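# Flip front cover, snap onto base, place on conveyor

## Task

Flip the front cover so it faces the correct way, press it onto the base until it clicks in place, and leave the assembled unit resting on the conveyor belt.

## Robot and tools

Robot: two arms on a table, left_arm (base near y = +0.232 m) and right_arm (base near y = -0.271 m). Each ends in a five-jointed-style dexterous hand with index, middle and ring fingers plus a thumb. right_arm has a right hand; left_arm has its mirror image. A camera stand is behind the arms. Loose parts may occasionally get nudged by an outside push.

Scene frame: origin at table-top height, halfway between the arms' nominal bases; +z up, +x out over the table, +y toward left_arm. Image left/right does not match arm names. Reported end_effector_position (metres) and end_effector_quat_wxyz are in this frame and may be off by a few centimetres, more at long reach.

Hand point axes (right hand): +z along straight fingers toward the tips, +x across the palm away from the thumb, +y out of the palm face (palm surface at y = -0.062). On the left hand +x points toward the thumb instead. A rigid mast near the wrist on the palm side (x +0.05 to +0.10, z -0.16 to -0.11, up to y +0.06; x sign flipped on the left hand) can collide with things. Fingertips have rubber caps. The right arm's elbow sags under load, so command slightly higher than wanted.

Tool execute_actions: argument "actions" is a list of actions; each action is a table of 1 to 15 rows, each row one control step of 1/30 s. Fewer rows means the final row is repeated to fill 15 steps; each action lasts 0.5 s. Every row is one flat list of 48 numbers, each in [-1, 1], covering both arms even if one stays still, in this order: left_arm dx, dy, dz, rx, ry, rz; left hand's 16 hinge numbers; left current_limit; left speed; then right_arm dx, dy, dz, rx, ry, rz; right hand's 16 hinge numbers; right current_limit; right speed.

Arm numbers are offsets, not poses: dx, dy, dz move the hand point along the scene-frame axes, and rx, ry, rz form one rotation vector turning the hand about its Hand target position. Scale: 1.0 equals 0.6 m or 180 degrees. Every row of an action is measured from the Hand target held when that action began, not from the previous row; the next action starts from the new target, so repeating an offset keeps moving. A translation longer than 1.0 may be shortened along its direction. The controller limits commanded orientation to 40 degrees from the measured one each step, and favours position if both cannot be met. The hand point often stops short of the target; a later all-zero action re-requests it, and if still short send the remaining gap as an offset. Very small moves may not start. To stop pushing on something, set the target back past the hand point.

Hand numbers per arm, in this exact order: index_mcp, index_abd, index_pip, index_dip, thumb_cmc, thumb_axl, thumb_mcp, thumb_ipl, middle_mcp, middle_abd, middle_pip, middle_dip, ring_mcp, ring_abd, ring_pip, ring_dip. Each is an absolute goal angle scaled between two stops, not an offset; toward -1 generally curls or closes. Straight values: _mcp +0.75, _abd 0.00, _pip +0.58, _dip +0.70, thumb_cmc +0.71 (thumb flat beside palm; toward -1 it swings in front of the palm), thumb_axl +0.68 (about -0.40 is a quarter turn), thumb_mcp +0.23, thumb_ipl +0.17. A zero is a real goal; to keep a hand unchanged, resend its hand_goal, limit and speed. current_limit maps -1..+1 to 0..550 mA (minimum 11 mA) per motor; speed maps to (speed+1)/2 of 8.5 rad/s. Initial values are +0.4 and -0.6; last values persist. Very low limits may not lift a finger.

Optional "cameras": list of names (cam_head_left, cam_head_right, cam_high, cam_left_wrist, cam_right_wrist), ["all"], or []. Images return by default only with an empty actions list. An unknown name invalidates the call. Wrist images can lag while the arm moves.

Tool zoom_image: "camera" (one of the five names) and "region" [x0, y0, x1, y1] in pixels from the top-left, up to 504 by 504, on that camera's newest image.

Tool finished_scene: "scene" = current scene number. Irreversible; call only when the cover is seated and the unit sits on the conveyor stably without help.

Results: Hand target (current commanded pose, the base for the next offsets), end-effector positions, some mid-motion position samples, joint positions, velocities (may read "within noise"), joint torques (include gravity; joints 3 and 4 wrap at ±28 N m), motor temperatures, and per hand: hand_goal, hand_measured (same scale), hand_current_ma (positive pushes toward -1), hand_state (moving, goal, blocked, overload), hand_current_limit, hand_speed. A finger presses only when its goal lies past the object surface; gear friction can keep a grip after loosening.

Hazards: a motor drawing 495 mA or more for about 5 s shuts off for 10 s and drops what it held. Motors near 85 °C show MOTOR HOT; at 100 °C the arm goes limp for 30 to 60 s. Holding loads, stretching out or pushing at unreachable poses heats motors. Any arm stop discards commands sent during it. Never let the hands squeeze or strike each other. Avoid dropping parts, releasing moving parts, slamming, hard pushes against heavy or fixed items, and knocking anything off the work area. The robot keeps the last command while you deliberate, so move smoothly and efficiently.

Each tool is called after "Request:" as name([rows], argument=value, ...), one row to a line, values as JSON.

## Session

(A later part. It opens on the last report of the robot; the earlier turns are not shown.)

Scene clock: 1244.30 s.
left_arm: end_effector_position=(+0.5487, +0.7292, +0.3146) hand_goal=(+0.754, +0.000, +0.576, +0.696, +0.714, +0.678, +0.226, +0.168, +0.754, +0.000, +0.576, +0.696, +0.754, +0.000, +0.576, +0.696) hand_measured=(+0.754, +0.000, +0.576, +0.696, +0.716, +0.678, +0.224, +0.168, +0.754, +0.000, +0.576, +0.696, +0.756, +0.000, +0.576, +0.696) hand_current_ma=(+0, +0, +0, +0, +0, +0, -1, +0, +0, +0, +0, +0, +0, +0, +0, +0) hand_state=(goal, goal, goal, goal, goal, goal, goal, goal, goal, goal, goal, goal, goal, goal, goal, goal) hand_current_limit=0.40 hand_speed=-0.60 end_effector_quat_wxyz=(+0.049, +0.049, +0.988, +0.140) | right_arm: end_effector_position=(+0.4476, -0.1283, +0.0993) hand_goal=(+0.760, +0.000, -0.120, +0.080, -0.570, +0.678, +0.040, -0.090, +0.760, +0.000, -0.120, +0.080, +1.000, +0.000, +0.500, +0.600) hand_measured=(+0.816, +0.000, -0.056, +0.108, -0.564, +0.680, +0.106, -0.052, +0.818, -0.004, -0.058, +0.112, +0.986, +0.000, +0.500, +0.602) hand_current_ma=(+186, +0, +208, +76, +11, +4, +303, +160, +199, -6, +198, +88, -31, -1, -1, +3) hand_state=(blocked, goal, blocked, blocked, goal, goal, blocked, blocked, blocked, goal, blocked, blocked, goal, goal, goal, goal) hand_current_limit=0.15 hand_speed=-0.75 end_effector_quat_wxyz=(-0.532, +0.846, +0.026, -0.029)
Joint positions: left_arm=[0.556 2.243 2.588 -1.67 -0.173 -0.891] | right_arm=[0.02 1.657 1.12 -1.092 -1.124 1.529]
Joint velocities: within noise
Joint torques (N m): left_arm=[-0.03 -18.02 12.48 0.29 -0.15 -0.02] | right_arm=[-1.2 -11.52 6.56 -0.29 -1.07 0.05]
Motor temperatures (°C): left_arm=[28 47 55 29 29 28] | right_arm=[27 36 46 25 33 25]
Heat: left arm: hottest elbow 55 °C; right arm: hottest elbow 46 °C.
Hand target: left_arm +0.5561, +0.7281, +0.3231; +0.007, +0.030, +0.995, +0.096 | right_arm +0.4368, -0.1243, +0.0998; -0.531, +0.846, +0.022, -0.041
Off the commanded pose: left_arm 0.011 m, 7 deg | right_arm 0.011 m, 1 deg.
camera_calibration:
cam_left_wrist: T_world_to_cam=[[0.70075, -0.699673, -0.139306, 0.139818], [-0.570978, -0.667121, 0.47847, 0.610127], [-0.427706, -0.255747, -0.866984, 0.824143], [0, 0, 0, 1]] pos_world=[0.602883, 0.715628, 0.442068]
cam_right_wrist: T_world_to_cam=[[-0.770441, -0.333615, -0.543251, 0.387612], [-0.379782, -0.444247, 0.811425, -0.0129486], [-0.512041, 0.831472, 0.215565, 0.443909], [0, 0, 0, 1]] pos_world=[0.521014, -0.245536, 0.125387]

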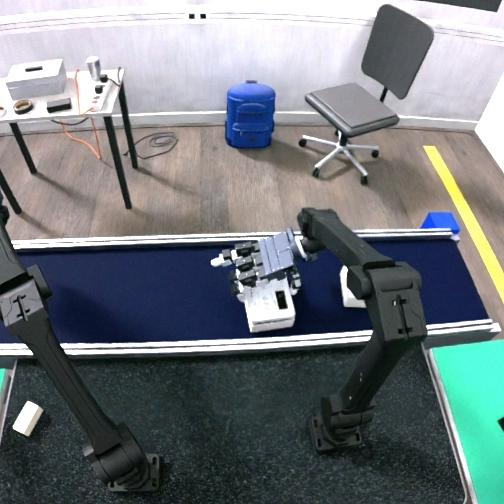

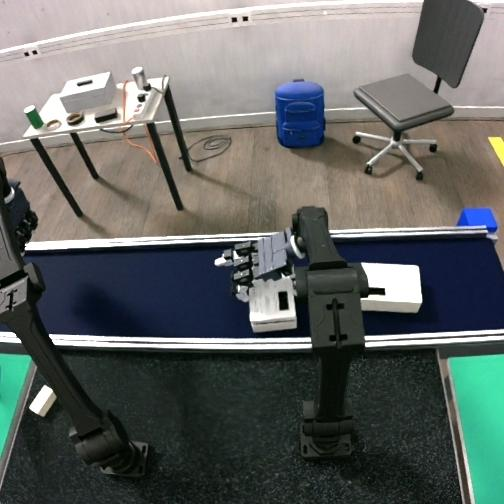

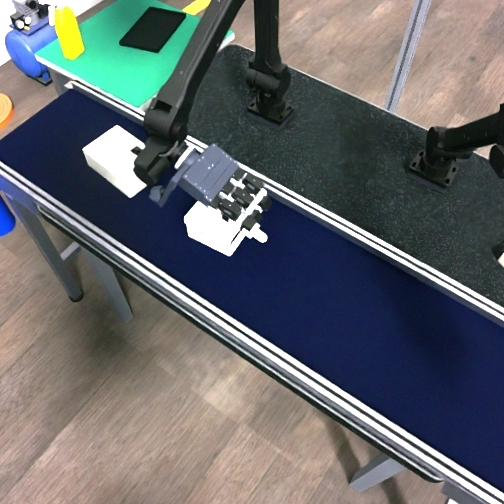

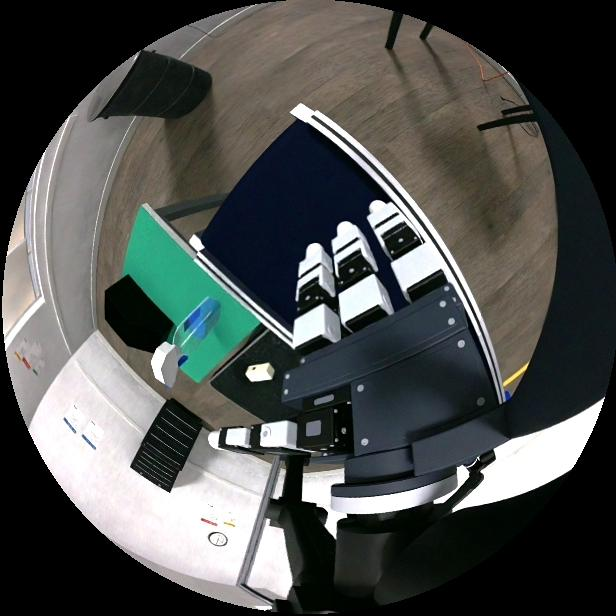

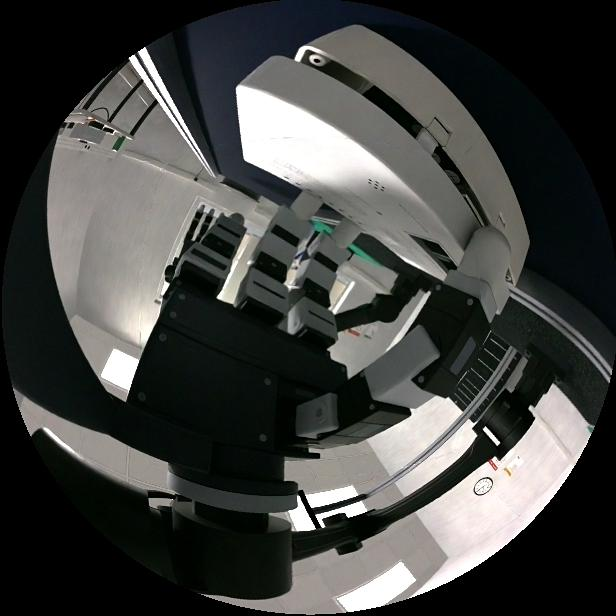

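Request:
execute_actions([
  [[0,0,0,0,0,0,0.754,0,0.576,0.696,0.714,0.678,0.226,0.168,0.754,0,0.576,0.696,0.754,0,0.576,0.696,0.4,-0.6,0,0.004,-0.015,0,0,0,0.76,0,-0.12,0.08,-0.571,0.678,0.04,-0.09,0.76,0,-0.12,0.08,1.0,0,0.5,0.6,0.15,-0.75]],
], cameras=["cam_right_wrist", "cam_head_left"])

Request:
zoom_image(camera="cam_right_wrist", region=[400, 90, 530, 220])

Scene clock: 1250.23 s.
left_arm: end_effector_position=(+0.5487, +0.7292, +0.3146) hand_goal=(+0.754, +0.000, +0.576, +0.696, +0.714, +0.678, +0.226, +0.168, +0.754, +0.000, +0.576, +0.696, +0.754, +0.000, +0.576, +0.696) hand_measured=(+0.754, +0.000, +0.576, +0.696, +0.716, +0.678, +0.224, +0.168, +0.754, +0.000, +0.576, +0.696, +0.756, +0.000, +0.576, +0.696) hand_current_ma=(+0, +0, +0, +0, +0, +0, -1, +0, +0, +0, +0, +0, +0, +0, +0, +0) hand_state=(goal, goal, goal, goal, goal, goal, goal, goal, goal, goal, goal, goal, goal, goal, goal, goal) hand_current_limit=0.40 hand_speed=-0.60 end_effector_quat_wxyz=(+0.049, +0.049, +0.988, +0.140) | right_arm: end_effector_position=(+0.4475, -0.1277, +0.0987) hand_goal=(+0.760, +0.000, -0.120, +0.080, -0.570, +0.678, +0.040, -0.090, +0.760, +0.000, -0.120, +0.080, +1.000, +0.000, +0.500, +0.600) hand_measured=(+0.812, +0.000, -0.058, +0.108, -0.568, +0.680, +0.110, -0.052, +0.818, -0.004, -0.060, +0.112, +0.986, +0.000, +0.500, +0.602) hand_current_ma=(+173, +0, +203, +76, +2, +4, +316, +160, +196, -6, +193, +88, -31, -1, -1, +3) hand_state=(blocked, goal, blocked, blocked, goal, goal, blocked, blocked, blocked, goal, blocked, blocked, goal, goal, goal, goal) hand_current_limit=0.15 hand_speed=-0.75 end_effector_quat_wxyz=(-0.532, +0.846, +0.024, -0.029)
Joint positions: left_arm=[0.556 2.243 2.588 -1.67 -0.173 -0.891] | right_arm=[0.022 1.656 1.117 -1.081 -1.123 1.542]
Joint torques (N m): left_arm=[-0.03 -17.96 12.48 0.32 -0.15 -0.02] | right_arm=[-0.91 -10.58 5.71 0.61 -1.11 0.03]
Motor temperatures (°C): left_arm=[28 47 55 29 29 28] | right_arm=[27 36 46 25 33 25]
Heat: left arm: hottest elbow 55 °C; right arm: hottest elbow 46 °C.
Hand target: left_arm +0.5561, +0.7281, +0.3231; +0.007, +0.030, +0.995, +0.096 | right_arm +0.4368, -0.1219, +0.0908; -0.531, +0.846, +0.022, -0.041
Off the commanded pose: left_arm 0.011 m, 7 deg | right_arm 0.014 m, 1 deg.
joint sent to its limit (left arm) — joint 4 (wrist pitch), lower limit. The joint targets are off in orientation, not in position.
Step readings (end_effector_position of left_arm | right_arm):
0: (+0.5487, +0.7292, +0.3146) | (+0.4476, -0.1283, +0.0993)
1: (+0.5487, +0.7292, +0.3146) | (+0.4476, -0.1283, +0.0993)
2: (+0.5487, +0.7292, +0.3146) | (+0.4475, -0.1282, +0.0992)
4: (+0.5487, +0.7292, +0.3146) | (+0.4474, -0.1281, +0.0989)
8: (+0.5487, +0.7292, +0.3146) | (+0.4475, -0.1279, +0.0986)
15: (+0.5487, +0.7292, +0.3146) | (+0.4475, -0.1277, +0.0985)
camera_calibration:
cam_right_wrist: T_world_to_cam=[[-0.773157, -0.331146, -0.540897, 0.388685], [-0.379502, -0.441761, 0.812912, -0.0121274], [-0.50814, 0.83378, 0.215881, 0.441965], [0, 0, 0, 1]] pos_world=[0.520493, -0.245148, 0.124686]
Images, in order (width x height): cam_head_left 504x504, cam_right_wrist 616x616.

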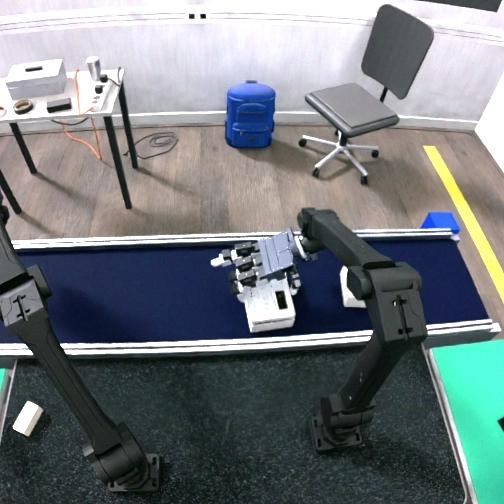

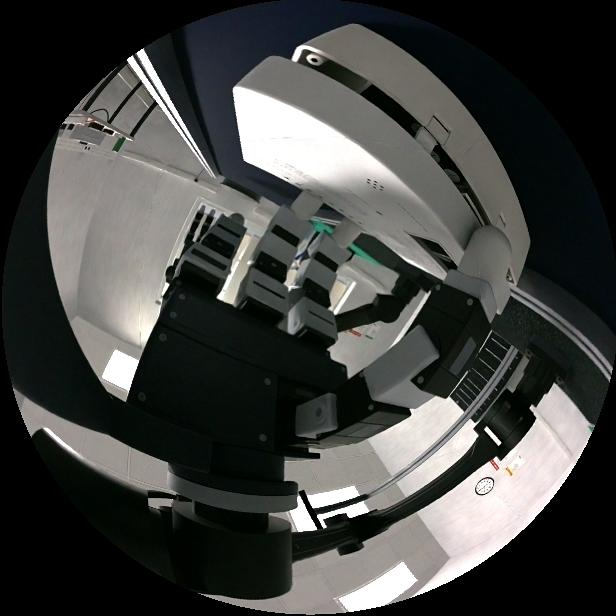

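Scaled by 3.877 from the camera's 616x616 image, which has a finer 880x880 frame.

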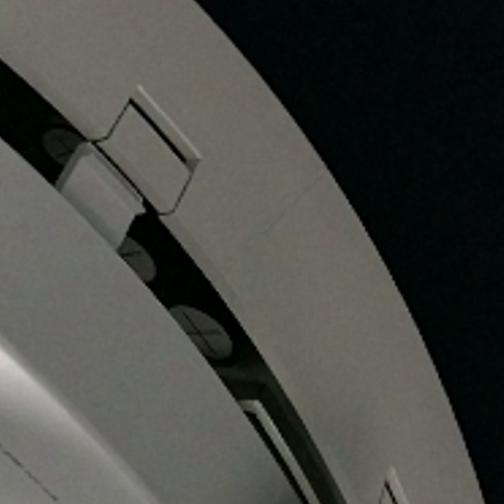

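Request:
execute_actions([
  [[0,0,0,0,0,0,0.754,0,0.576,0.696,0.714,0.678,0.226,0.168,0.754,0,0.576,0.696,0.754,0,0.576,0.696,0.4,-0.6,0,0.002,-0.008,0,0,0,0.76,0,-0.12,0.08,-0.571,0.678,0.04,-0.09,0.76,0,-0.12,0.08,1.0,0,0.5,0.6,0.15,-0.75]],
], cameras=["cam_right_wrist", "cam_head_left"])

Request:
zoom_image(camera="cam_right_wrist", region=[400, 90, 530, 220])

Request:
zoom_image(camera="cam_head_left", region=[235, 285, 305, 335])

Scene clock: 1254.40 s.
left_arm: end_effector_position=(+0.5487, +0.7292, +0.3146) hand_goal=(+0.754, +0.000, +0.576, +0.696, +0.714, +0.678, +0.226, +0.168, +0.754, +0.000, +0.576, +0.696, +0.754, +0.000, +0.576, +0.696) hand_measured=(+0.754, +0.000, +0.576, +0.696, +0.716, +0.678, +0.224, +0.168, +0.754, +0.000, +0.576, +0.696, +0.756, +0.000, +0.576, +0.696) hand_current_ma=(+0, +0, +0, +0, +0, +0, -1, +0, +0, +0, +0, +0, +0, +0, +0, +0) hand_state=(goal, goal, goal, goal, goal, goal, goal, goal, goal, goal, goal, goal, goal, goal, goal, goal) hand_current_limit=0.40 hand_speed=-0.60 end_effector_quat_wxyz=(+0.049, +0.049, +0.988, +0.140) | right_arm: end_effector_position=(+0.4476, -0.1267, +0.0983) hand_goal=(+0.760, +0.000, -0.120, +0.080, -0.570, +0.678, +0.040, -0.090, +0.760, +0.000, -0.120, +0.080, +1.000, +0.000, +0.500, +0.600) hand_measured=(+0.808, +0.000, -0.060, +0.108, -0.570, +0.680, +0.116, -0.052, +0.816, -0.004, -0.064, +0.112, +0.986, +0.000, +0.500, +0.602) hand_current_ma=(+153, +0, +188, +76, +0, +3, +316, +160, +185, -5, +173, +84, -31, -1, -1, +3) hand_state=(blocked, goal, blocked, blocked, goal, goal, blocked, blocked, blocked, goal, blocked, blocked, goal, goal, goal, goal) hand_current_limit=0.15 hand_speed=-0.75 end_effector_quat_wxyz=(-0.532, +0.846, +0.022, -0.028)
Joint positions: left_arm=[0.556 2.243 2.588 -1.67 -0.173 -0.891] | right_arm=[0.024 1.653 1.113 -1.068 -1.123 1.556]
Joint torques (N m): left_arm=[-0.03 -18.02 12.48 0.31 -0.15 -0.02] | right_arm=[-0.91 -9.88 5.45 0.79 -1.11 -0.07]
Motor temperatures (°C): left_arm=[28 47 55 29 29 28] | right_arm=[27 36 46 25 33 25]
Heat: left arm: hottest elbow 55 °C; right arm: hottest elbow 46 °C.
Hand target: left_arm +0.5561, +0.7281, +0.3231; +0.007, +0.030, +0.995, +0.096 | right_arm +0.4368, -0.1207, +0.0860; -0.531, +0.846, +0.022, -0.041
Off the commanded pose: left_arm 0.011 m, 7 deg | right_arm 0.017 m, 2 deg.
joint sent to its limit (left arm) — joint 4 (wrist pitch), lower limit. The joint targets are off in orientation, not in position.
Step readings (end_effector_position of left_arm | right_arm):
0: (+0.5487, +0.7292, +0.3146) | (+0.4475, -0.1277, +0.0987)
1: (+0.5487, +0.7292, +0.3146) | (+0.4476, -0.1277, +0.0987)
2: (+0.5487, +0.7292, +0.3146) | (+0.4479, -0.1276, +0.0986)
4: (+0.5487, +0.7292, +0.3146) | (+0.4476, -0.1273, +0.0983)
8: (+0.5487, +0.7292, +0.3146) | (+0.4476, -0.1269, +0.0983)
15: (+0.5487, +0.7292, +0.3146) | (+0.4475, -0.1267, +0.0982)
camera_calibration:
cam_right_wrist: T_world_to_cam=[[-0.774728, -0.32818, -0.540457, 0.389961], [-0.380895, -0.440028, 0.8132, -0.0106299], [-0.504692, 0.835866, 0.2159, 0.440091], [0, 0, 0, 1]] pos_world=[0.520176, -0.244557, 0.124386]
Images, in order (width x height): cam_head_left 504x504, cam_right_wrist 616x616.

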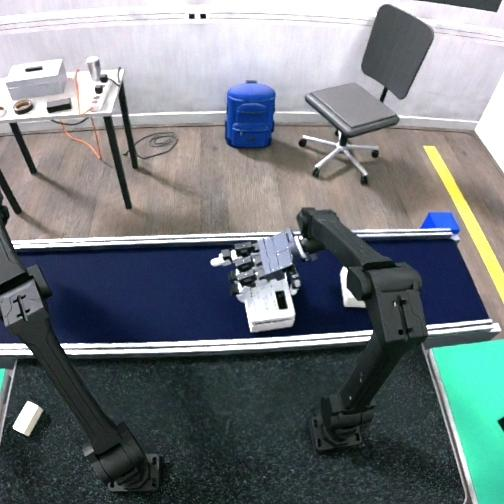

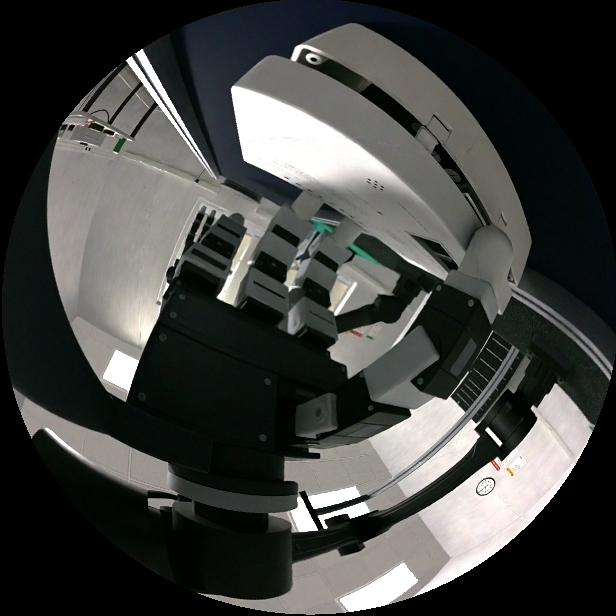

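Scaled by 3.877 from the camera's 616x616 image, which has a finer 880x880 frame.

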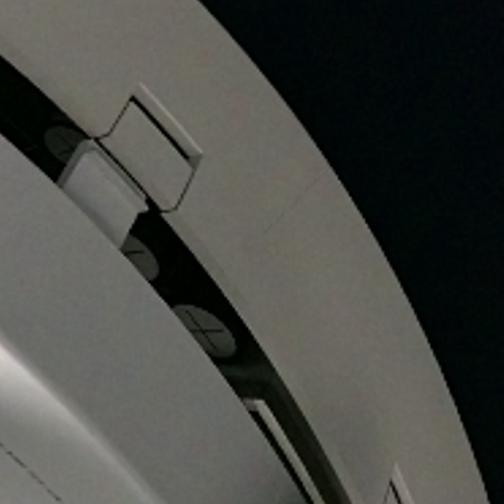

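Scaled by 7.200.

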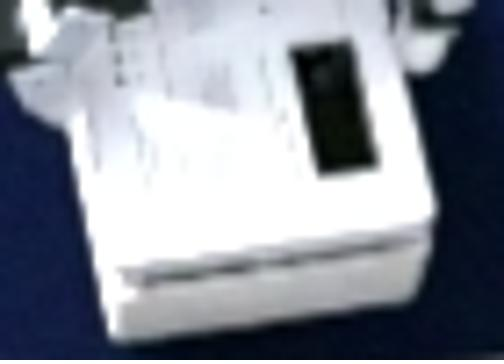

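Request:
execute_actions(actions=[], cameras=["cam_high", "cam_head_left"])

Request:
zoom_image(camera="cam_high", region=[175, 160, 285, 270])

Request:
zoom_image(camera="cam_head_left", region=[240, 300, 300, 340])

Scene clock: 1260.87 s.
left_arm: end_effector_position=(+0.5487, +0.7292, +0.3146) hand_goal=(+0.754, +0.000, +0.576, +0.696, +0.714, +0.678, +0.226, +0.168, +0.754, +0.000, +0.576, +0.696, +0.754, +0.000, +0.576, +0.696) hand_measured=(+0.754, +0.000, +0.576, +0.696, +0.716, +0.678, +0.224, +0.168, +0.754, +0.000, +0.576, +0.696, +0.756, +0.000, +0.576, +0.696) hand_current_ma=(+0, +0, +0, +0, +0, +0, -1, +0, +0, +0, +0, +0, +0, +0, +0, +0) hand_state=(goal, goal, goal, goal, goal, goal, goal, goal, goal, goal, goal, goal, goal, goal, goal, goal) hand_current_limit=0.40 hand_speed=-0.60 end_effector_quat_wxyz=(+0.049, +0.049, +0.988, +0.140) | right_arm: end_effector_position=(+0.4475, -0.1267, +0.0983) hand_goal=(+0.760, +0.000, -0.120, +0.080, -0.570, +0.678, +0.040, -0.090, +0.760, +0.000, -0.120, +0.080, +1.000, +0.000, +0.500, +0.600) hand_measured=(+0.808, +0.000, -0.060, +0.108, -0.570, +0.680, +0.116, -0.052, +0.816, -0.004, -0.064, +0.112, +0.986, +0.000, +0.500, +0.602) hand_current_ma=(+153, +0, +188, +76, +0, +3, +316, +160, +185, -5, +173, +84, -31, -1, -1, +3) hand_state=(blocked, goal, blocked, blocked, goal, goal, blocked, blocked, blocked, goal, blocked, blocked, goal, goal, goal, goal) hand_current_limit=0.15 hand_speed=-0.75 end_effector_quat_wxyz=(-0.532, +0.846, +0.022, -0.028)
Joint positions: left_arm=[0.556 2.243 2.588 -1.67 -0.173 -0.891] | right_arm=[0.024 1.653 1.113 -1.068 -1.123 1.556]
Joint velocities: within noise
Joint torques (N m): left_arm=[-0.03 -18.02 12.48 0.31 -0.15 -0.02] | right_arm=[-0.85 -9.88 5.45 0.8 -1.11 -0.06]
Motor temperatures (°C): left_arm=[28 47 55 29 29 28] | right_arm=[27 36 46 25 33 25]
Heat: left arm: hottest elbow 55 °C; right arm: hottest elbow 46 °C.
Hand target: left_arm +0.5561, +0.7281, +0.3231; +0.007, +0.030, +0.995, +0.096 | right_arm +0.4368, -0.1207, +0.0860; -0.531, +0.846, +0.022, -0.041
Off the commanded pose: left_arm 0.011 m, 7 deg | right_arm 0.017 m, 2 deg.
Images, in order (width x height): cam_head_left 504x504, cam_high 504x504.

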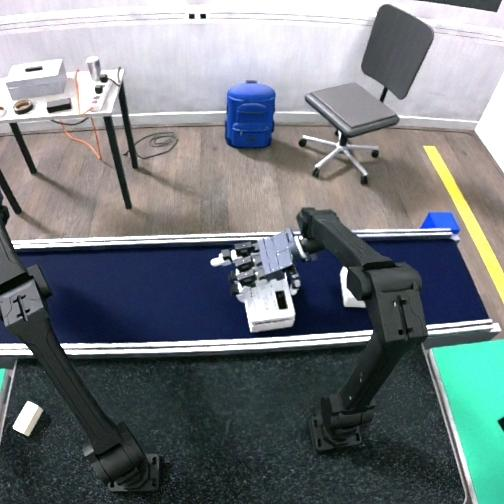

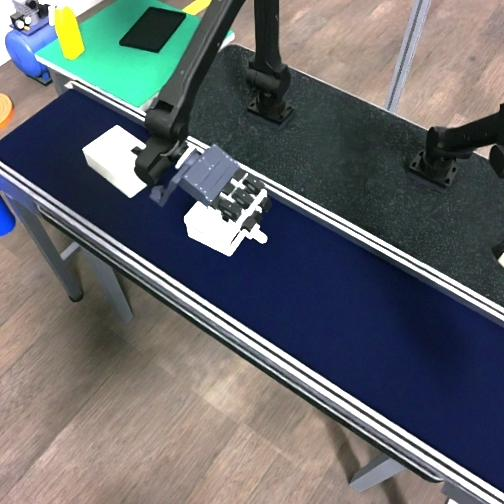

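Scaled by 4.582.

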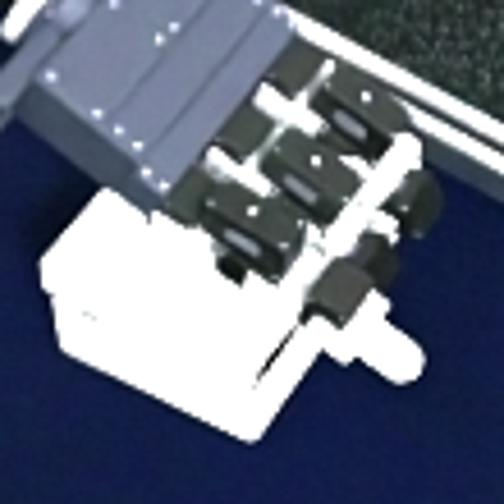

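Scaled by 8.400.

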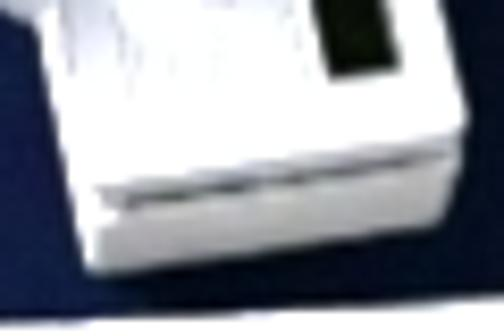

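Request:
execute_actions(actions=[], cameras=["cam_right_wrist"])

Request:
zoom_image(camera="cam_right_wrist", region=[405, 105, 465, 165])

Request:
zoom_image(camera="cam_right_wrist", region=[455, 175, 525, 245])

Request:
zoom_image(camera="cam_right_wrist", region=[290, 35, 390, 135])

Scene clock: 1270.47 s.
left_arm: end_effector_position=(+0.5487, +0.7292, +0.3146) hand_goal=(+0.754, +0.000, +0.576, +0.696, +0.714, +0.678, +0.226, +0.168, +0.754, +0.000, +0.576, +0.696, +0.754, +0.000, +0.576, +0.696) hand_measured=(+0.754, +0.000, +0.576, +0.696, +0.716, +0.678, +0.224, +0.168, +0.754, +0.000, +0.576, +0.696, +0.756, +0.000, +0.576, +0.696) hand_current_ma=(+0, +0, +0, +0, +0, +0, -1, +0, +0, +0, +0, +0, +0, +0, +0, +0) hand_state=(goal, goal, goal, goal, goal, goal, goal, goal, goal, goal, goal, goal, goal, goal, goal, goal) hand_current_limit=0.40 hand_speed=-0.60 end_effector_quat_wxyz=(+0.049, +0.049, +0.988, +0.140) | right_arm: end_effector_position=(+0.4475, -0.1267, +0.0983) hand_goal=(+0.760, +0.000, -0.120, +0.080, -0.570, +0.678, +0.040, -0.090, +0.760, +0.000, -0.120, +0.080, +1.000, +0.000, +0.500, +0.600) hand_measured=(+0.808, +0.000, -0.060, +0.108, -0.570, +0.680, +0.116, -0.052, +0.816, -0.004, -0.064, +0.112, +0.986, +0.000, +0.500, +0.602) hand_current_ma=(+153, +0, +188, +76, +0, +3, +316, +160, +185, -5, +173, +84, -31, -1, -1, +3) hand_state=(blocked, goal, blocked, blocked, goal, goal, blocked, blocked, blocked, goal, blocked, blocked, goal, goal, goal, goal) hand_current_limit=0.15 hand_speed=-0.75 end_effector_quat_wxyz=(-0.532, +0.846, +0.022, -0.028)
Joint positions: left_arm=[0.556 2.243 2.588 -1.67 -0.173 -0.891] | right_arm=[0.024 1.653 1.113 -1.068 -1.123 1.556]
Joint velocities: within noise
Joint torques (N m): left_arm=[0.03 -18.02 12.48 0.32 -0.15 -0.02] | right_arm=[-0.85 -9.88 5.46 0.8 -1.11 -0.06]
Motor temperatures (°C): left_arm=[28 47 55 29 29 28] | right_arm=[27 36 46 25 33 25]
Heat: left arm: hottest elbow 55 °C; right arm: hottest elbow 46 °C.
Hand target: left_arm +0.5561, +0.7281, +0.3231; +0.007, +0.030, +0.995, +0.096 | right_arm +0.4368, -0.1207, +0.0860; -0.531, +0.846, +0.022, -0.041
Off the commanded pose: left_arm 0.011 m, 7 deg | right_arm 0.017 m, 2 deg.
camera_calibration:
cam_right_wrist: T_world_to_cam=[[-0.77499, -0.328061, -0.540154, 0.39001], [-0.380646, -0.439969, 0.813349, -0.0108018], [-0.504479, 0.835945, 0.216097, 0.439924], [0, 0, 0, 1]] pos_world=[0.520074, -0.244558, 0.124385]
Images, in order (width x height): cam_right_wrist 616x616.

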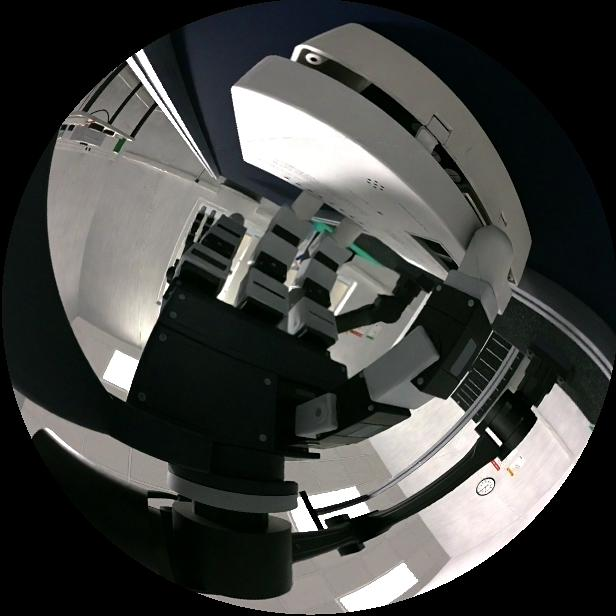

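Scaled by 8.400 from the camera's 616x616 image, which has a finer 880x880 frame.

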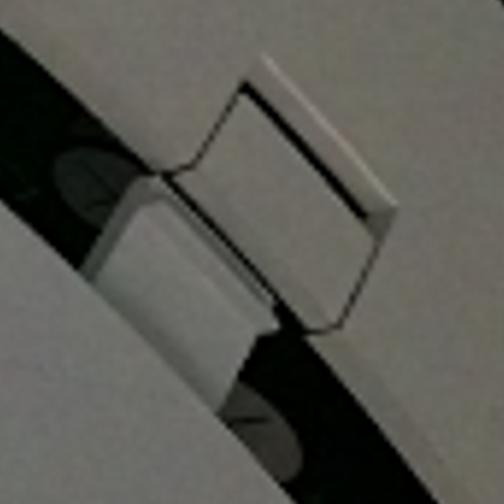

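Scaled by 7.200 from the camera's 616x616 image, which has a finer 880x880 frame.

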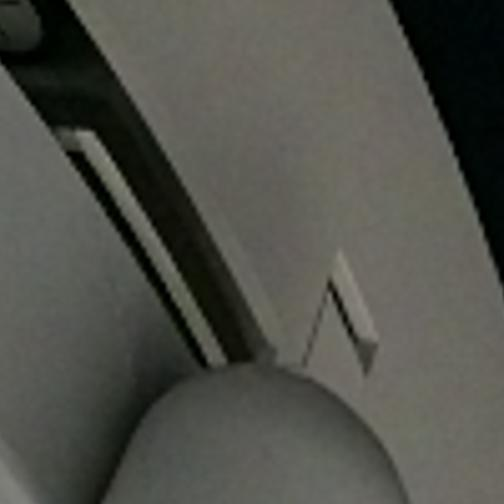

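Scaled by 5.040 from the camera's 616x616 image, which has a finer 880x880 frame.

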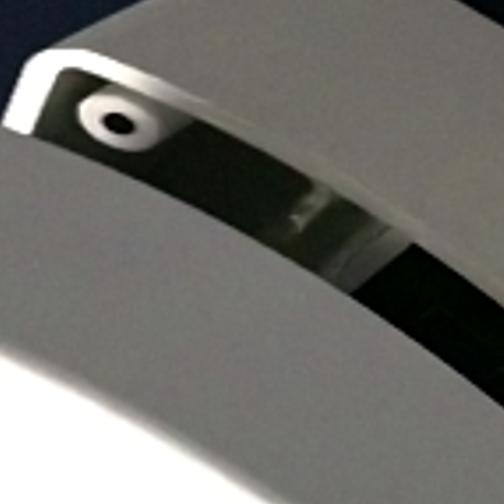

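Request:
execute_actions([
  [[0,0,0,0,0,0,0.754,0,0.576,0.696,0.714,0.678,0.226,0.168,0.754,0,0.576,0.696,0.754,0,0.576,0.696,0.4,-0.6,0,0,-0.008,0,0,0,0.76,0,-0.12,0.08,-0.571,0.678,0.04,-0.09,0.76,0,-0.12,0.08,1.0,0,0.5,0.6,0.15,-0.75]],
], cameras=["cam_right_wrist", "cam_head_left"])

Request:
zoom_image(camera="cam_right_wrist", region=[405, 95, 475, 165])

Request:
zoom_image(camera="cam_head_left", region=[240, 300, 300, 340])

Scene clock: 1291.37 s.
left_arm: end_effector_position=(+0.5487, +0.7292, +0.3146) hand_goal=(+0.754, +0.000, +0.576, +0.696, +0.714, +0.678, +0.226, +0.168, +0.754, +0.000, +0.576, +0.696, +0.754, +0.000, +0.576, +0.696) hand_measured=(+0.754, +0.000, +0.576, +0.696, +0.716, +0.678, +0.224, +0.168, +0.754, +0.000, +0.576, +0.696, +0.756, +0.000, +0.576, +0.696) hand_current_ma=(+0, +0, +0, +0, +0, +0, -1, +0, +0, +0, +0, +0, +0, +0, +0, +0) hand_state=(goal, goal, goal, goal, goal, goal, goal, goal, goal, goal, goal, goal, goal, goal, goal, goal) hand_current_limit=0.40 hand_speed=-0.60 end_effector_quat_wxyz=(+0.049, +0.049, +0.988, +0.140) | right_arm: end_effector_position=(+0.4477, -0.1265, +0.0979) hand_goal=(+0.760, +0.000, -0.120, +0.080, -0.570, +0.678, +0.040, -0.090, +0.760, +0.000, -0.120, +0.080, +1.000, +0.000, +0.500, +0.600) hand_measured=(+0.806, +0.000, -0.062, +0.108, -0.570, +0.680, +0.118, -0.052, +0.814, -0.002, -0.066, +0.110, +0.986, +0.000, +0.500, +0.602) hand_current_ma=(+150, +0, +184, +76, +0, +3, +316, +160, +183, -3, +170, +81, -31, -1, -1, +3) hand_state=(blocked, goal, blocked, blocked, goal, goal, blocked, blocked, blocked, goal, blocked, blocked, goal, goal, goal, goal) hand_current_limit=0.15 hand_speed=-0.75 end_effector_quat_wxyz=(-0.532, +0.846, +0.021, -0.027)
Joint positions: left_arm=[0.556 2.243 2.588 -1.67 -0.173 -0.891] | right_arm=[0.024 1.652 1.11 -1.059 -1.123 1.563]
Joint torques (N m): left_arm=[-0.03 -18.02 12.48 0.32 -0.15 -0.02] | right_arm=[-0.91 -9.23 5.2 0.95 -1.11 -0.14]
Motor temperatures (°C): left_arm=[28 47 55 29 29 28] | right_arm=[27 36 46 25 34 25]
Heat: left arm: hottest elbow 55 °C; right arm: hottest elbow 46 °C.
Hand target: left_arm +0.5561, +0.7281, +0.3231; +0.007, +0.030, +0.995, +0.096 | right_arm +0.4368, -0.1207, +0.0812; -0.531, +0.846, +0.022, -0.041
Off the commanded pose: left_arm 0.011 m, 7 deg | right_arm 0.021 m, 2 deg.
joint sent to its limit (left arm) — joint 4 (wrist pitch), lower limit. The joint targets are off in orientation, not in position.
Step readings (end_effector_position of left_arm | right_arm):
0: (+0.5487, +0.7292, +0.3146) | (+0.4475, -0.1267, +0.0983)
1: (+0.5487, +0.7292, +0.3146) | (+0.4475, -0.1267, +0.0983)
2: (+0.5487, +0.7292, +0.3146) | (+0.4477, -0.1267, +0.0983)
4: (+0.5487, +0.7292, +0.3146) | (+0.4476, -0.1267, +0.0980)
8: (+0.5487, +0.7292, +0.3146) | (+0.4476, -0.1267, +0.0980)
15: (+0.5487, +0.7292, +0.3146) | (+0.4478, -0.1267, +0.0979)
camera_calibration:
cam_right_wrist: T_world_to_cam=[[-0.775732, -0.325977, -0.540351, 0.390549], [-0.382137, -0.438772, 0.813296, -0.00948599], [-0.502207, 0.837388, 0.215802, 0.439118], [0, 0, 0, 1]] pos_world=[0.519864, -0.244564, 0.123986]
Images, in order (width x height): cam_head_left 504x504, cam_right_wrist 616x616.

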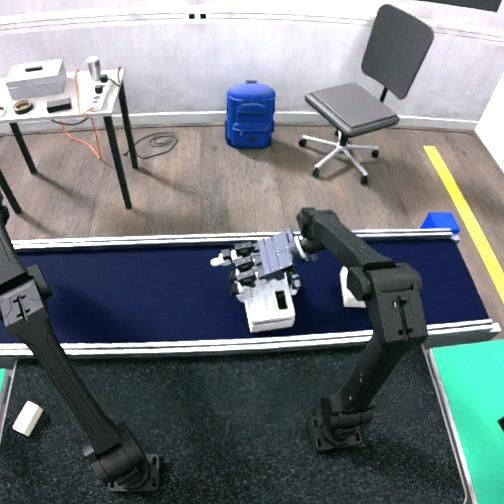

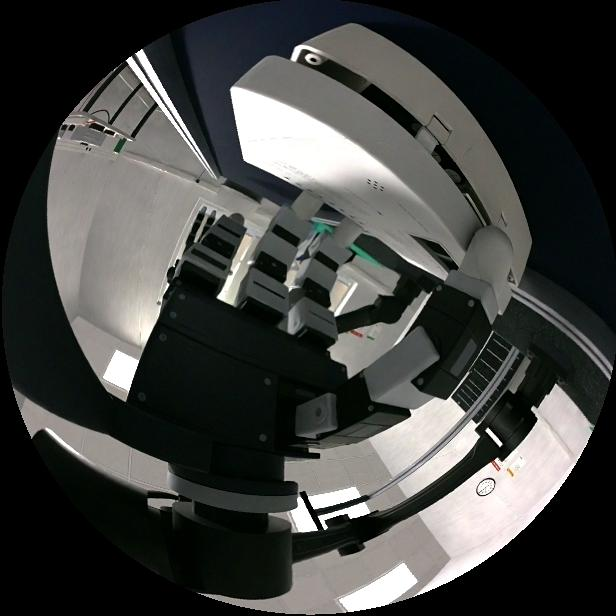

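Scaled by 7.200 from the camera's 616x616 image, which has a finer 880x880 frame.

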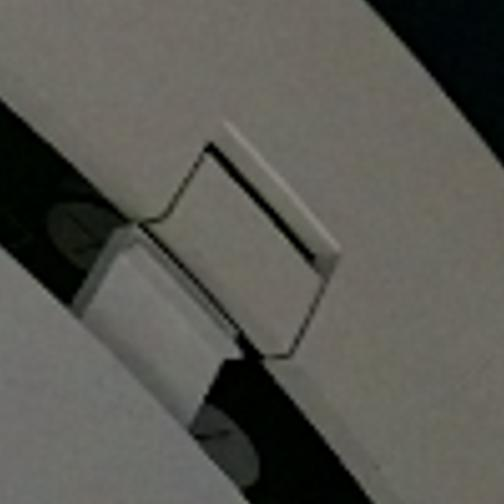

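Scaled by 8.400.

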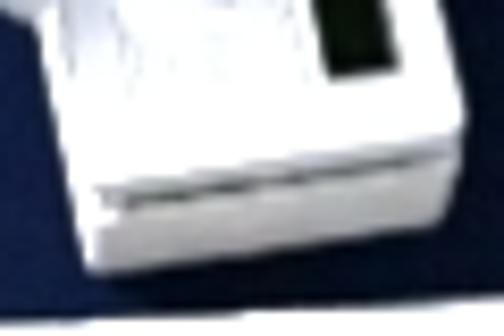

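Request:
execute_actions([
  [[0,0,0,0,0,0,0.754,0,0.576,0.696,0.714,0.678,0.226,0.168,0.754,0,0.576,0.696,0.754,0,0.576,0.696,0.4,-0.6,0,-0.012,0,0,0,0,0.76,0,-0.12,0.08,-0.571,0.678,0.04,-0.09,0.76,0,-0.12,0.08,1.0,0,0.5,0.6,0.15,-0.75]],
], cameras=["cam_right_wrist", "cam_head_left"])

Request:
zoom_image(camera="cam_right_wrist", region=[405, 95, 475, 165])

Request:
zoom_image(camera="cam_head_left", region=[240, 300, 300, 340])

Scene clock: 1309.80 s.
left_arm: end_effector_position=(+0.5487, +0.7292, +0.3146) hand_goal=(+0.754, +0.000, +0.576, +0.696, +0.714, +0.678, +0.226, +0.168, +0.754, +0.000, +0.576, +0.696, +0.754, +0.000, +0.576, +0.696) hand_measured=(+0.754, +0.000, +0.576, +0.696, +0.716, +0.678, +0.224, +0.168, +0.754, +0.000, +0.576, +0.696, +0.756, +0.000, +0.576, +0.696) hand_current_ma=(+0, +0, +0, +0, +0, +0, -1, +0, +0, +0, +0, +0, +0, +0, +0, +0) hand_state=(goal, goal, goal, goal, goal, goal, goal, goal, goal, goal, goal, goal, goal, goal, goal, goal) hand_current_limit=0.40 hand_speed=-0.60 end_effector_quat_wxyz=(+0.049, +0.049, +0.988, +0.140) | right_arm: end_effector_position=(+0.4477, -0.1266, +0.0978) hand_goal=(+0.760, +0.000, -0.120, +0.080, -0.570, +0.678, +0.040, -0.090, +0.760, +0.000, -0.120, +0.080, +1.000, +0.000, +0.500, +0.600) hand_measured=(+0.806, +0.000, -0.062, +0.108, -0.568, +0.680, +0.118, -0.052, +0.814, -0.002, -0.066, +0.110, +0.986, +0.000, +0.500, +0.602) hand_current_ma=(+150, +0, +184, +76, +3, +3, +316, +160, +179, -3, +170, +81, -31, -1, -1, +3) hand_state=(blocked, goal, blocked, blocked, goal, goal, blocked, blocked, blocked, goal, blocked, blocked, goal, goal, goal, goal) hand_current_limit=0.15 hand_speed=-0.75 end_effector_quat_wxyz=(-0.532, +0.846, +0.024, -0.026)
Joint positions: left_arm=[0.556 2.243 2.588 -1.67 -0.173 -0.891] | right_arm=[0.024 1.652 1.11 -1.064 -1.123 1.553]
Joint torques (N m): left_arm=[-0.03 -17.96 12.48 0.31 -0.15 -0.02] | right_arm=[-2.08 -8.94 5.6 -0.12 -1.07 -0.39]
Motor temperatures (°C): left_arm=[28 47 56 29 29 28] | right_arm=[27 36 45 25 34 25]
Heat: left arm: hottest elbow 56 °C; right arm: hottest elbow 45 °C.
Hand target: left_arm +0.5561, +0.7281, +0.3231; +0.007, +0.030, +0.995, +0.096 | right_arm +0.4368, -0.1279, +0.0812; -0.531, +0.846, +0.022, -0.041
Off the commanded pose: left_arm 0.011 m, 7 deg | right_arm 0.020 m, 2 deg.
joint sent to its limit (left arm) — joint 4 (wrist pitch), lower limit. The joint targets are off in orientation, not in position.
Step readings (end_effector_position of left_arm | right_arm):
0: (+0.5487, +0.7292, +0.3146) | (+0.4477, -0.1265, +0.0979)
1: (+0.5487, +0.7292, +0.3146) | (+0.4477, -0.1265, +0.0979)
2: (+0.5487, +0.7292, +0.3146) | (+0.4477, -0.1265, +0.0979)
4: (+0.5487, +0.7292, +0.3146) | (+0.4477, -0.1265, +0.0979)
8: (+0.5487, +0.7292, +0.3146) | (+0.4476, -0.1265, +0.0979)
15: (+0.5487, +0.7292, +0.3146) | (+0.4477, -0.1266, +0.0978)
camera_calibration:
cam_right_wrist: T_world_to_cam=[[-0.771289, -0.329269, -0.544697, 0.388488], [-0.384516, -0.440921, 0.81101, -0.00840313], [-0.507209, 0.834967, 0.213468, 0.441413], [0, 0, 0, 1]] pos_world=[0.520294, -0.244353, 0.124196]
Images, in order (width x height): cam_head_left 504x504, cam_right_wrist 616x616.

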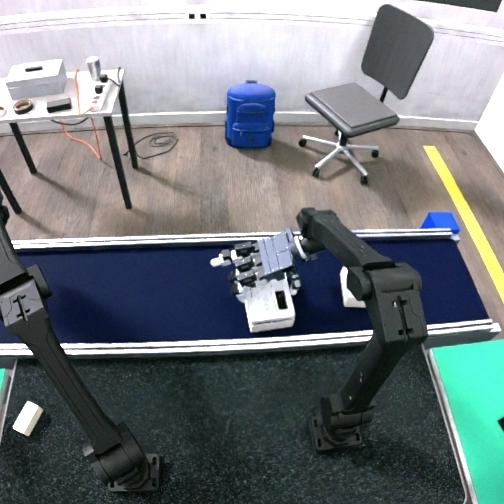

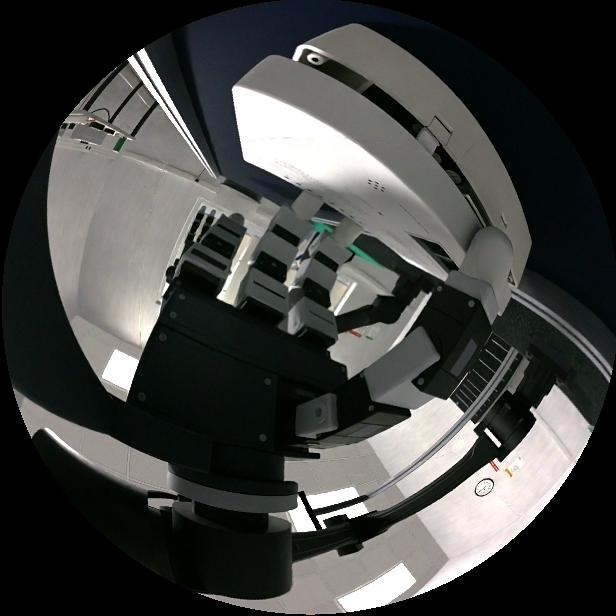

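Scaled by 7.200 from the camera's 616x616 image, which has a finer 880x880 frame.

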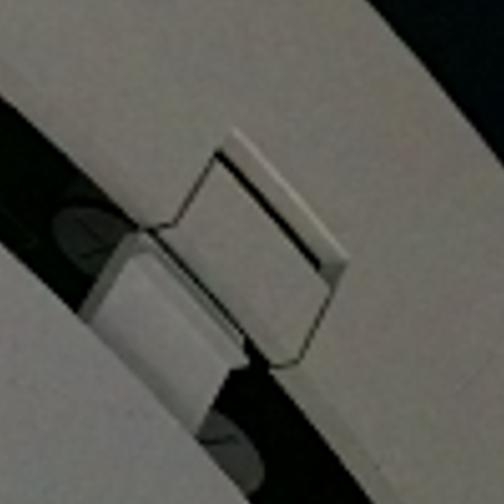

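Scaled by 8.400.

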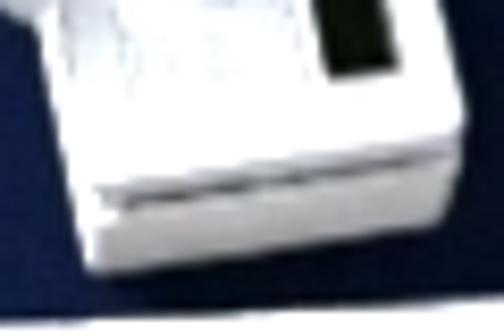

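Request:
execute_actions([
  [[0,0,0,0,0,0,0.754,0,0.576,0.696,0.714,0.678,0.226,0.168,0.754,0,0.576,0.696,0.754,0,0.576,0.696,0.4,-0.6,0,-0.006,0,0,0,0,0.76,0,-0.12,0.08,-0.571,0.678,0.04,-0.09,0.76,0,-0.12,0.08,1.0,0,0.5,0.6,0.15,-0.75]],
], cameras=["cam_right_wrist", "cam_head_left"])

Request:
zoom_image(camera="cam_right_wrist", region=[405, 95, 475, 165])

Request:
zoom_image(camera="cam_head_left", region=[240, 300, 300, 340])

Scene clock: 1314.43 s.
left_arm: end_effector_position=(+0.5487, +0.7292, +0.3146) hand_goal=(+0.754, +0.000, +0.576, +0.696, +0.714, +0.678, +0.226, +0.168, +0.754, +0.000, +0.576, +0.696, +0.754, +0.000, +0.576, +0.696) hand_measured=(+0.754, +0.000, +0.576, +0.696, +0.716, +0.678, +0.224, +0.168, +0.754, +0.000, +0.576, +0.696, +0.756, +0.000, +0.576, +0.696) hand_current_ma=(+0, +0, +0, +0, +0, +0, -1, +0, +0, +0, +0, +0, +0, +0, +0, +0) hand_state=(goal, goal, goal, goal, goal, goal, goal, goal, goal, goal, goal, goal, goal, goal, goal, goal) hand_current_limit=0.40 hand_speed=-0.60 end_effector_quat_wxyz=(+0.049, +0.049, +0.988, +0.140) | right_arm: end_effector_position=(+0.4466, -0.1273, +0.0980) hand_goal=(+0.760, +0.000, -0.120, +0.080, -0.570, +0.678, +0.040, -0.090, +0.760, +0.000, -0.120, +0.080, +1.000, +0.000, +0.500, +0.600) hand_measured=(+0.806, +0.000, -0.062, +0.108, -0.570, +0.680, +0.118, -0.052, +0.814, -0.004, -0.066, +0.110, +0.986, +0.000, +0.500, +0.602) hand_current_ma=(+150, +0, +184, +74, -1, +3, +316, +160, +179, -4, +170, +81, -31, -1, -1, +3) hand_state=(blocked, goal, blocked, blocked, goal, goal, blocked, blocked, blocked, goal, blocked, blocked, goal, goal, goal, goal) hand_current_limit=0.15 hand_speed=-0.75 end_effector_quat_wxyz=(-0.533, +0.845, +0.029, -0.026)
Joint positions: left_arm=[0.556 2.243 2.588 -1.67 -0.173 -0.891] | right_arm=[0.022 1.652 1.11 -1.078 -1.125 1.53]
Joint torques (N m): left_arm=[-0.03 -18.02 12.48 0.31 -0.14 -0.02] | right_arm=[-2.61 -8.7 5.85 -0.2 -0.97 -0.33]
Motor temperatures (°C): left_arm=[28 47 56 29 29 28] | right_arm=[27 36 45 25 34 25]
Heat: left arm: hottest elbow 56 °C; right arm: hottest elbow 45 °C.
Hand target: left_arm +0.5561, +0.7281, +0.3231; +0.007, +0.030, +0.995, +0.096 | right_arm +0.4368, -0.1315, +0.0812; -0.531, +0.846, +0.022, -0.041
Off the commanded pose: left_arm 0.011 m, 7 deg | right_arm 0.020 m, 2 deg.
joint sent to its limit (left arm) — joint 4 (wrist pitch), lower limit. The joint targets are off in orientation, not in position.
Step readings (end_effector_position of left_arm | right_arm):
0: (+0.5487, +0.7292, +0.3146) | (+0.4477, -0.1266, +0.0978)
1: (+0.5487, +0.7292, +0.3146) | (+0.4477, -0.1266, +0.0978)
2: (+0.5487, +0.7292, +0.3146) | (+0.4476, -0.1268, +0.0978)
4: (+0.5487, +0.7292, +0.3146) | (+0.4473, -0.1268, +0.0978)
8: (+0.5487, +0.7292, +0.3146) | (+0.4467, -0.1269, +0.0980)
15: (+0.5487, +0.7292, +0.3146) | (+0.4466, -0.1274, +0.0980)
camera_calibration:
cam_right_wrist: T_world_to_cam=[[-0.765641, -0.333572, -0.550022, 0.384993], [-0.385631, -0.446349, 0.807503, -0.00917273], [-0.514862, 0.830363, 0.213107, 0.444213], [0, 0, 0, 1]] pos_world=[0.519937, -0.244529, 0.124497]
Images, in order (width x height): cam_head_left 504x504, cam_right_wrist 616x616.

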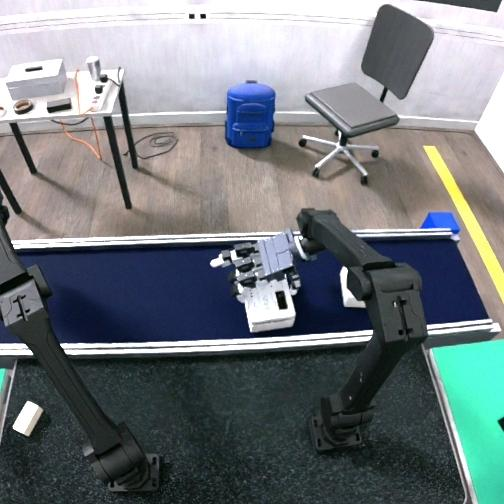

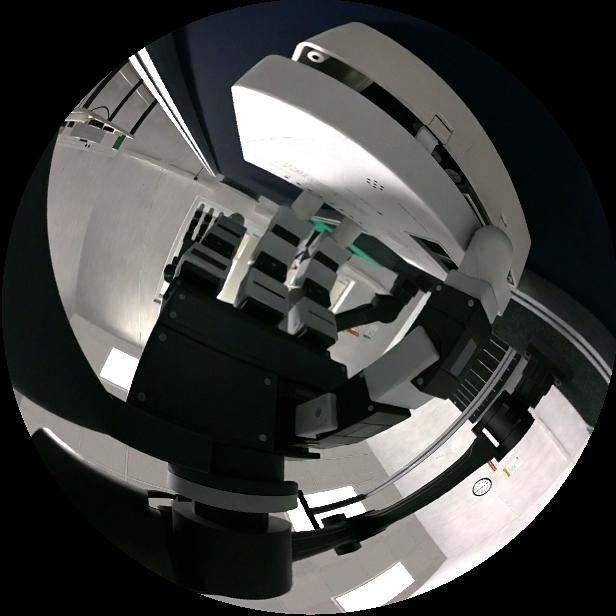

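Scaled by 7.200 from the camera's 616x616 image, which has a finer 880x880 frame.

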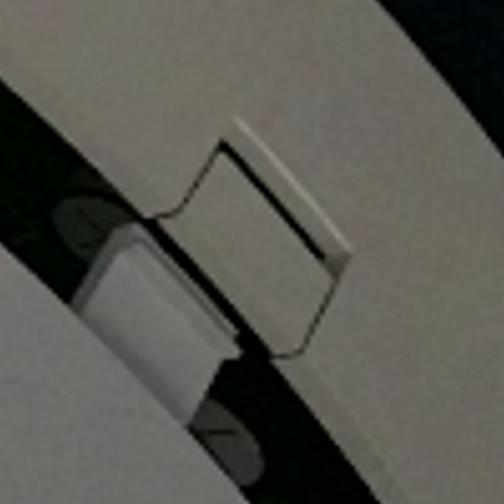

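Scaled by 8.400.

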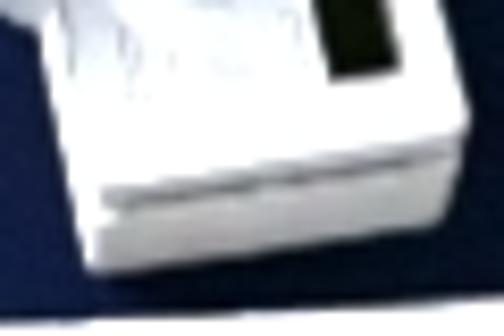

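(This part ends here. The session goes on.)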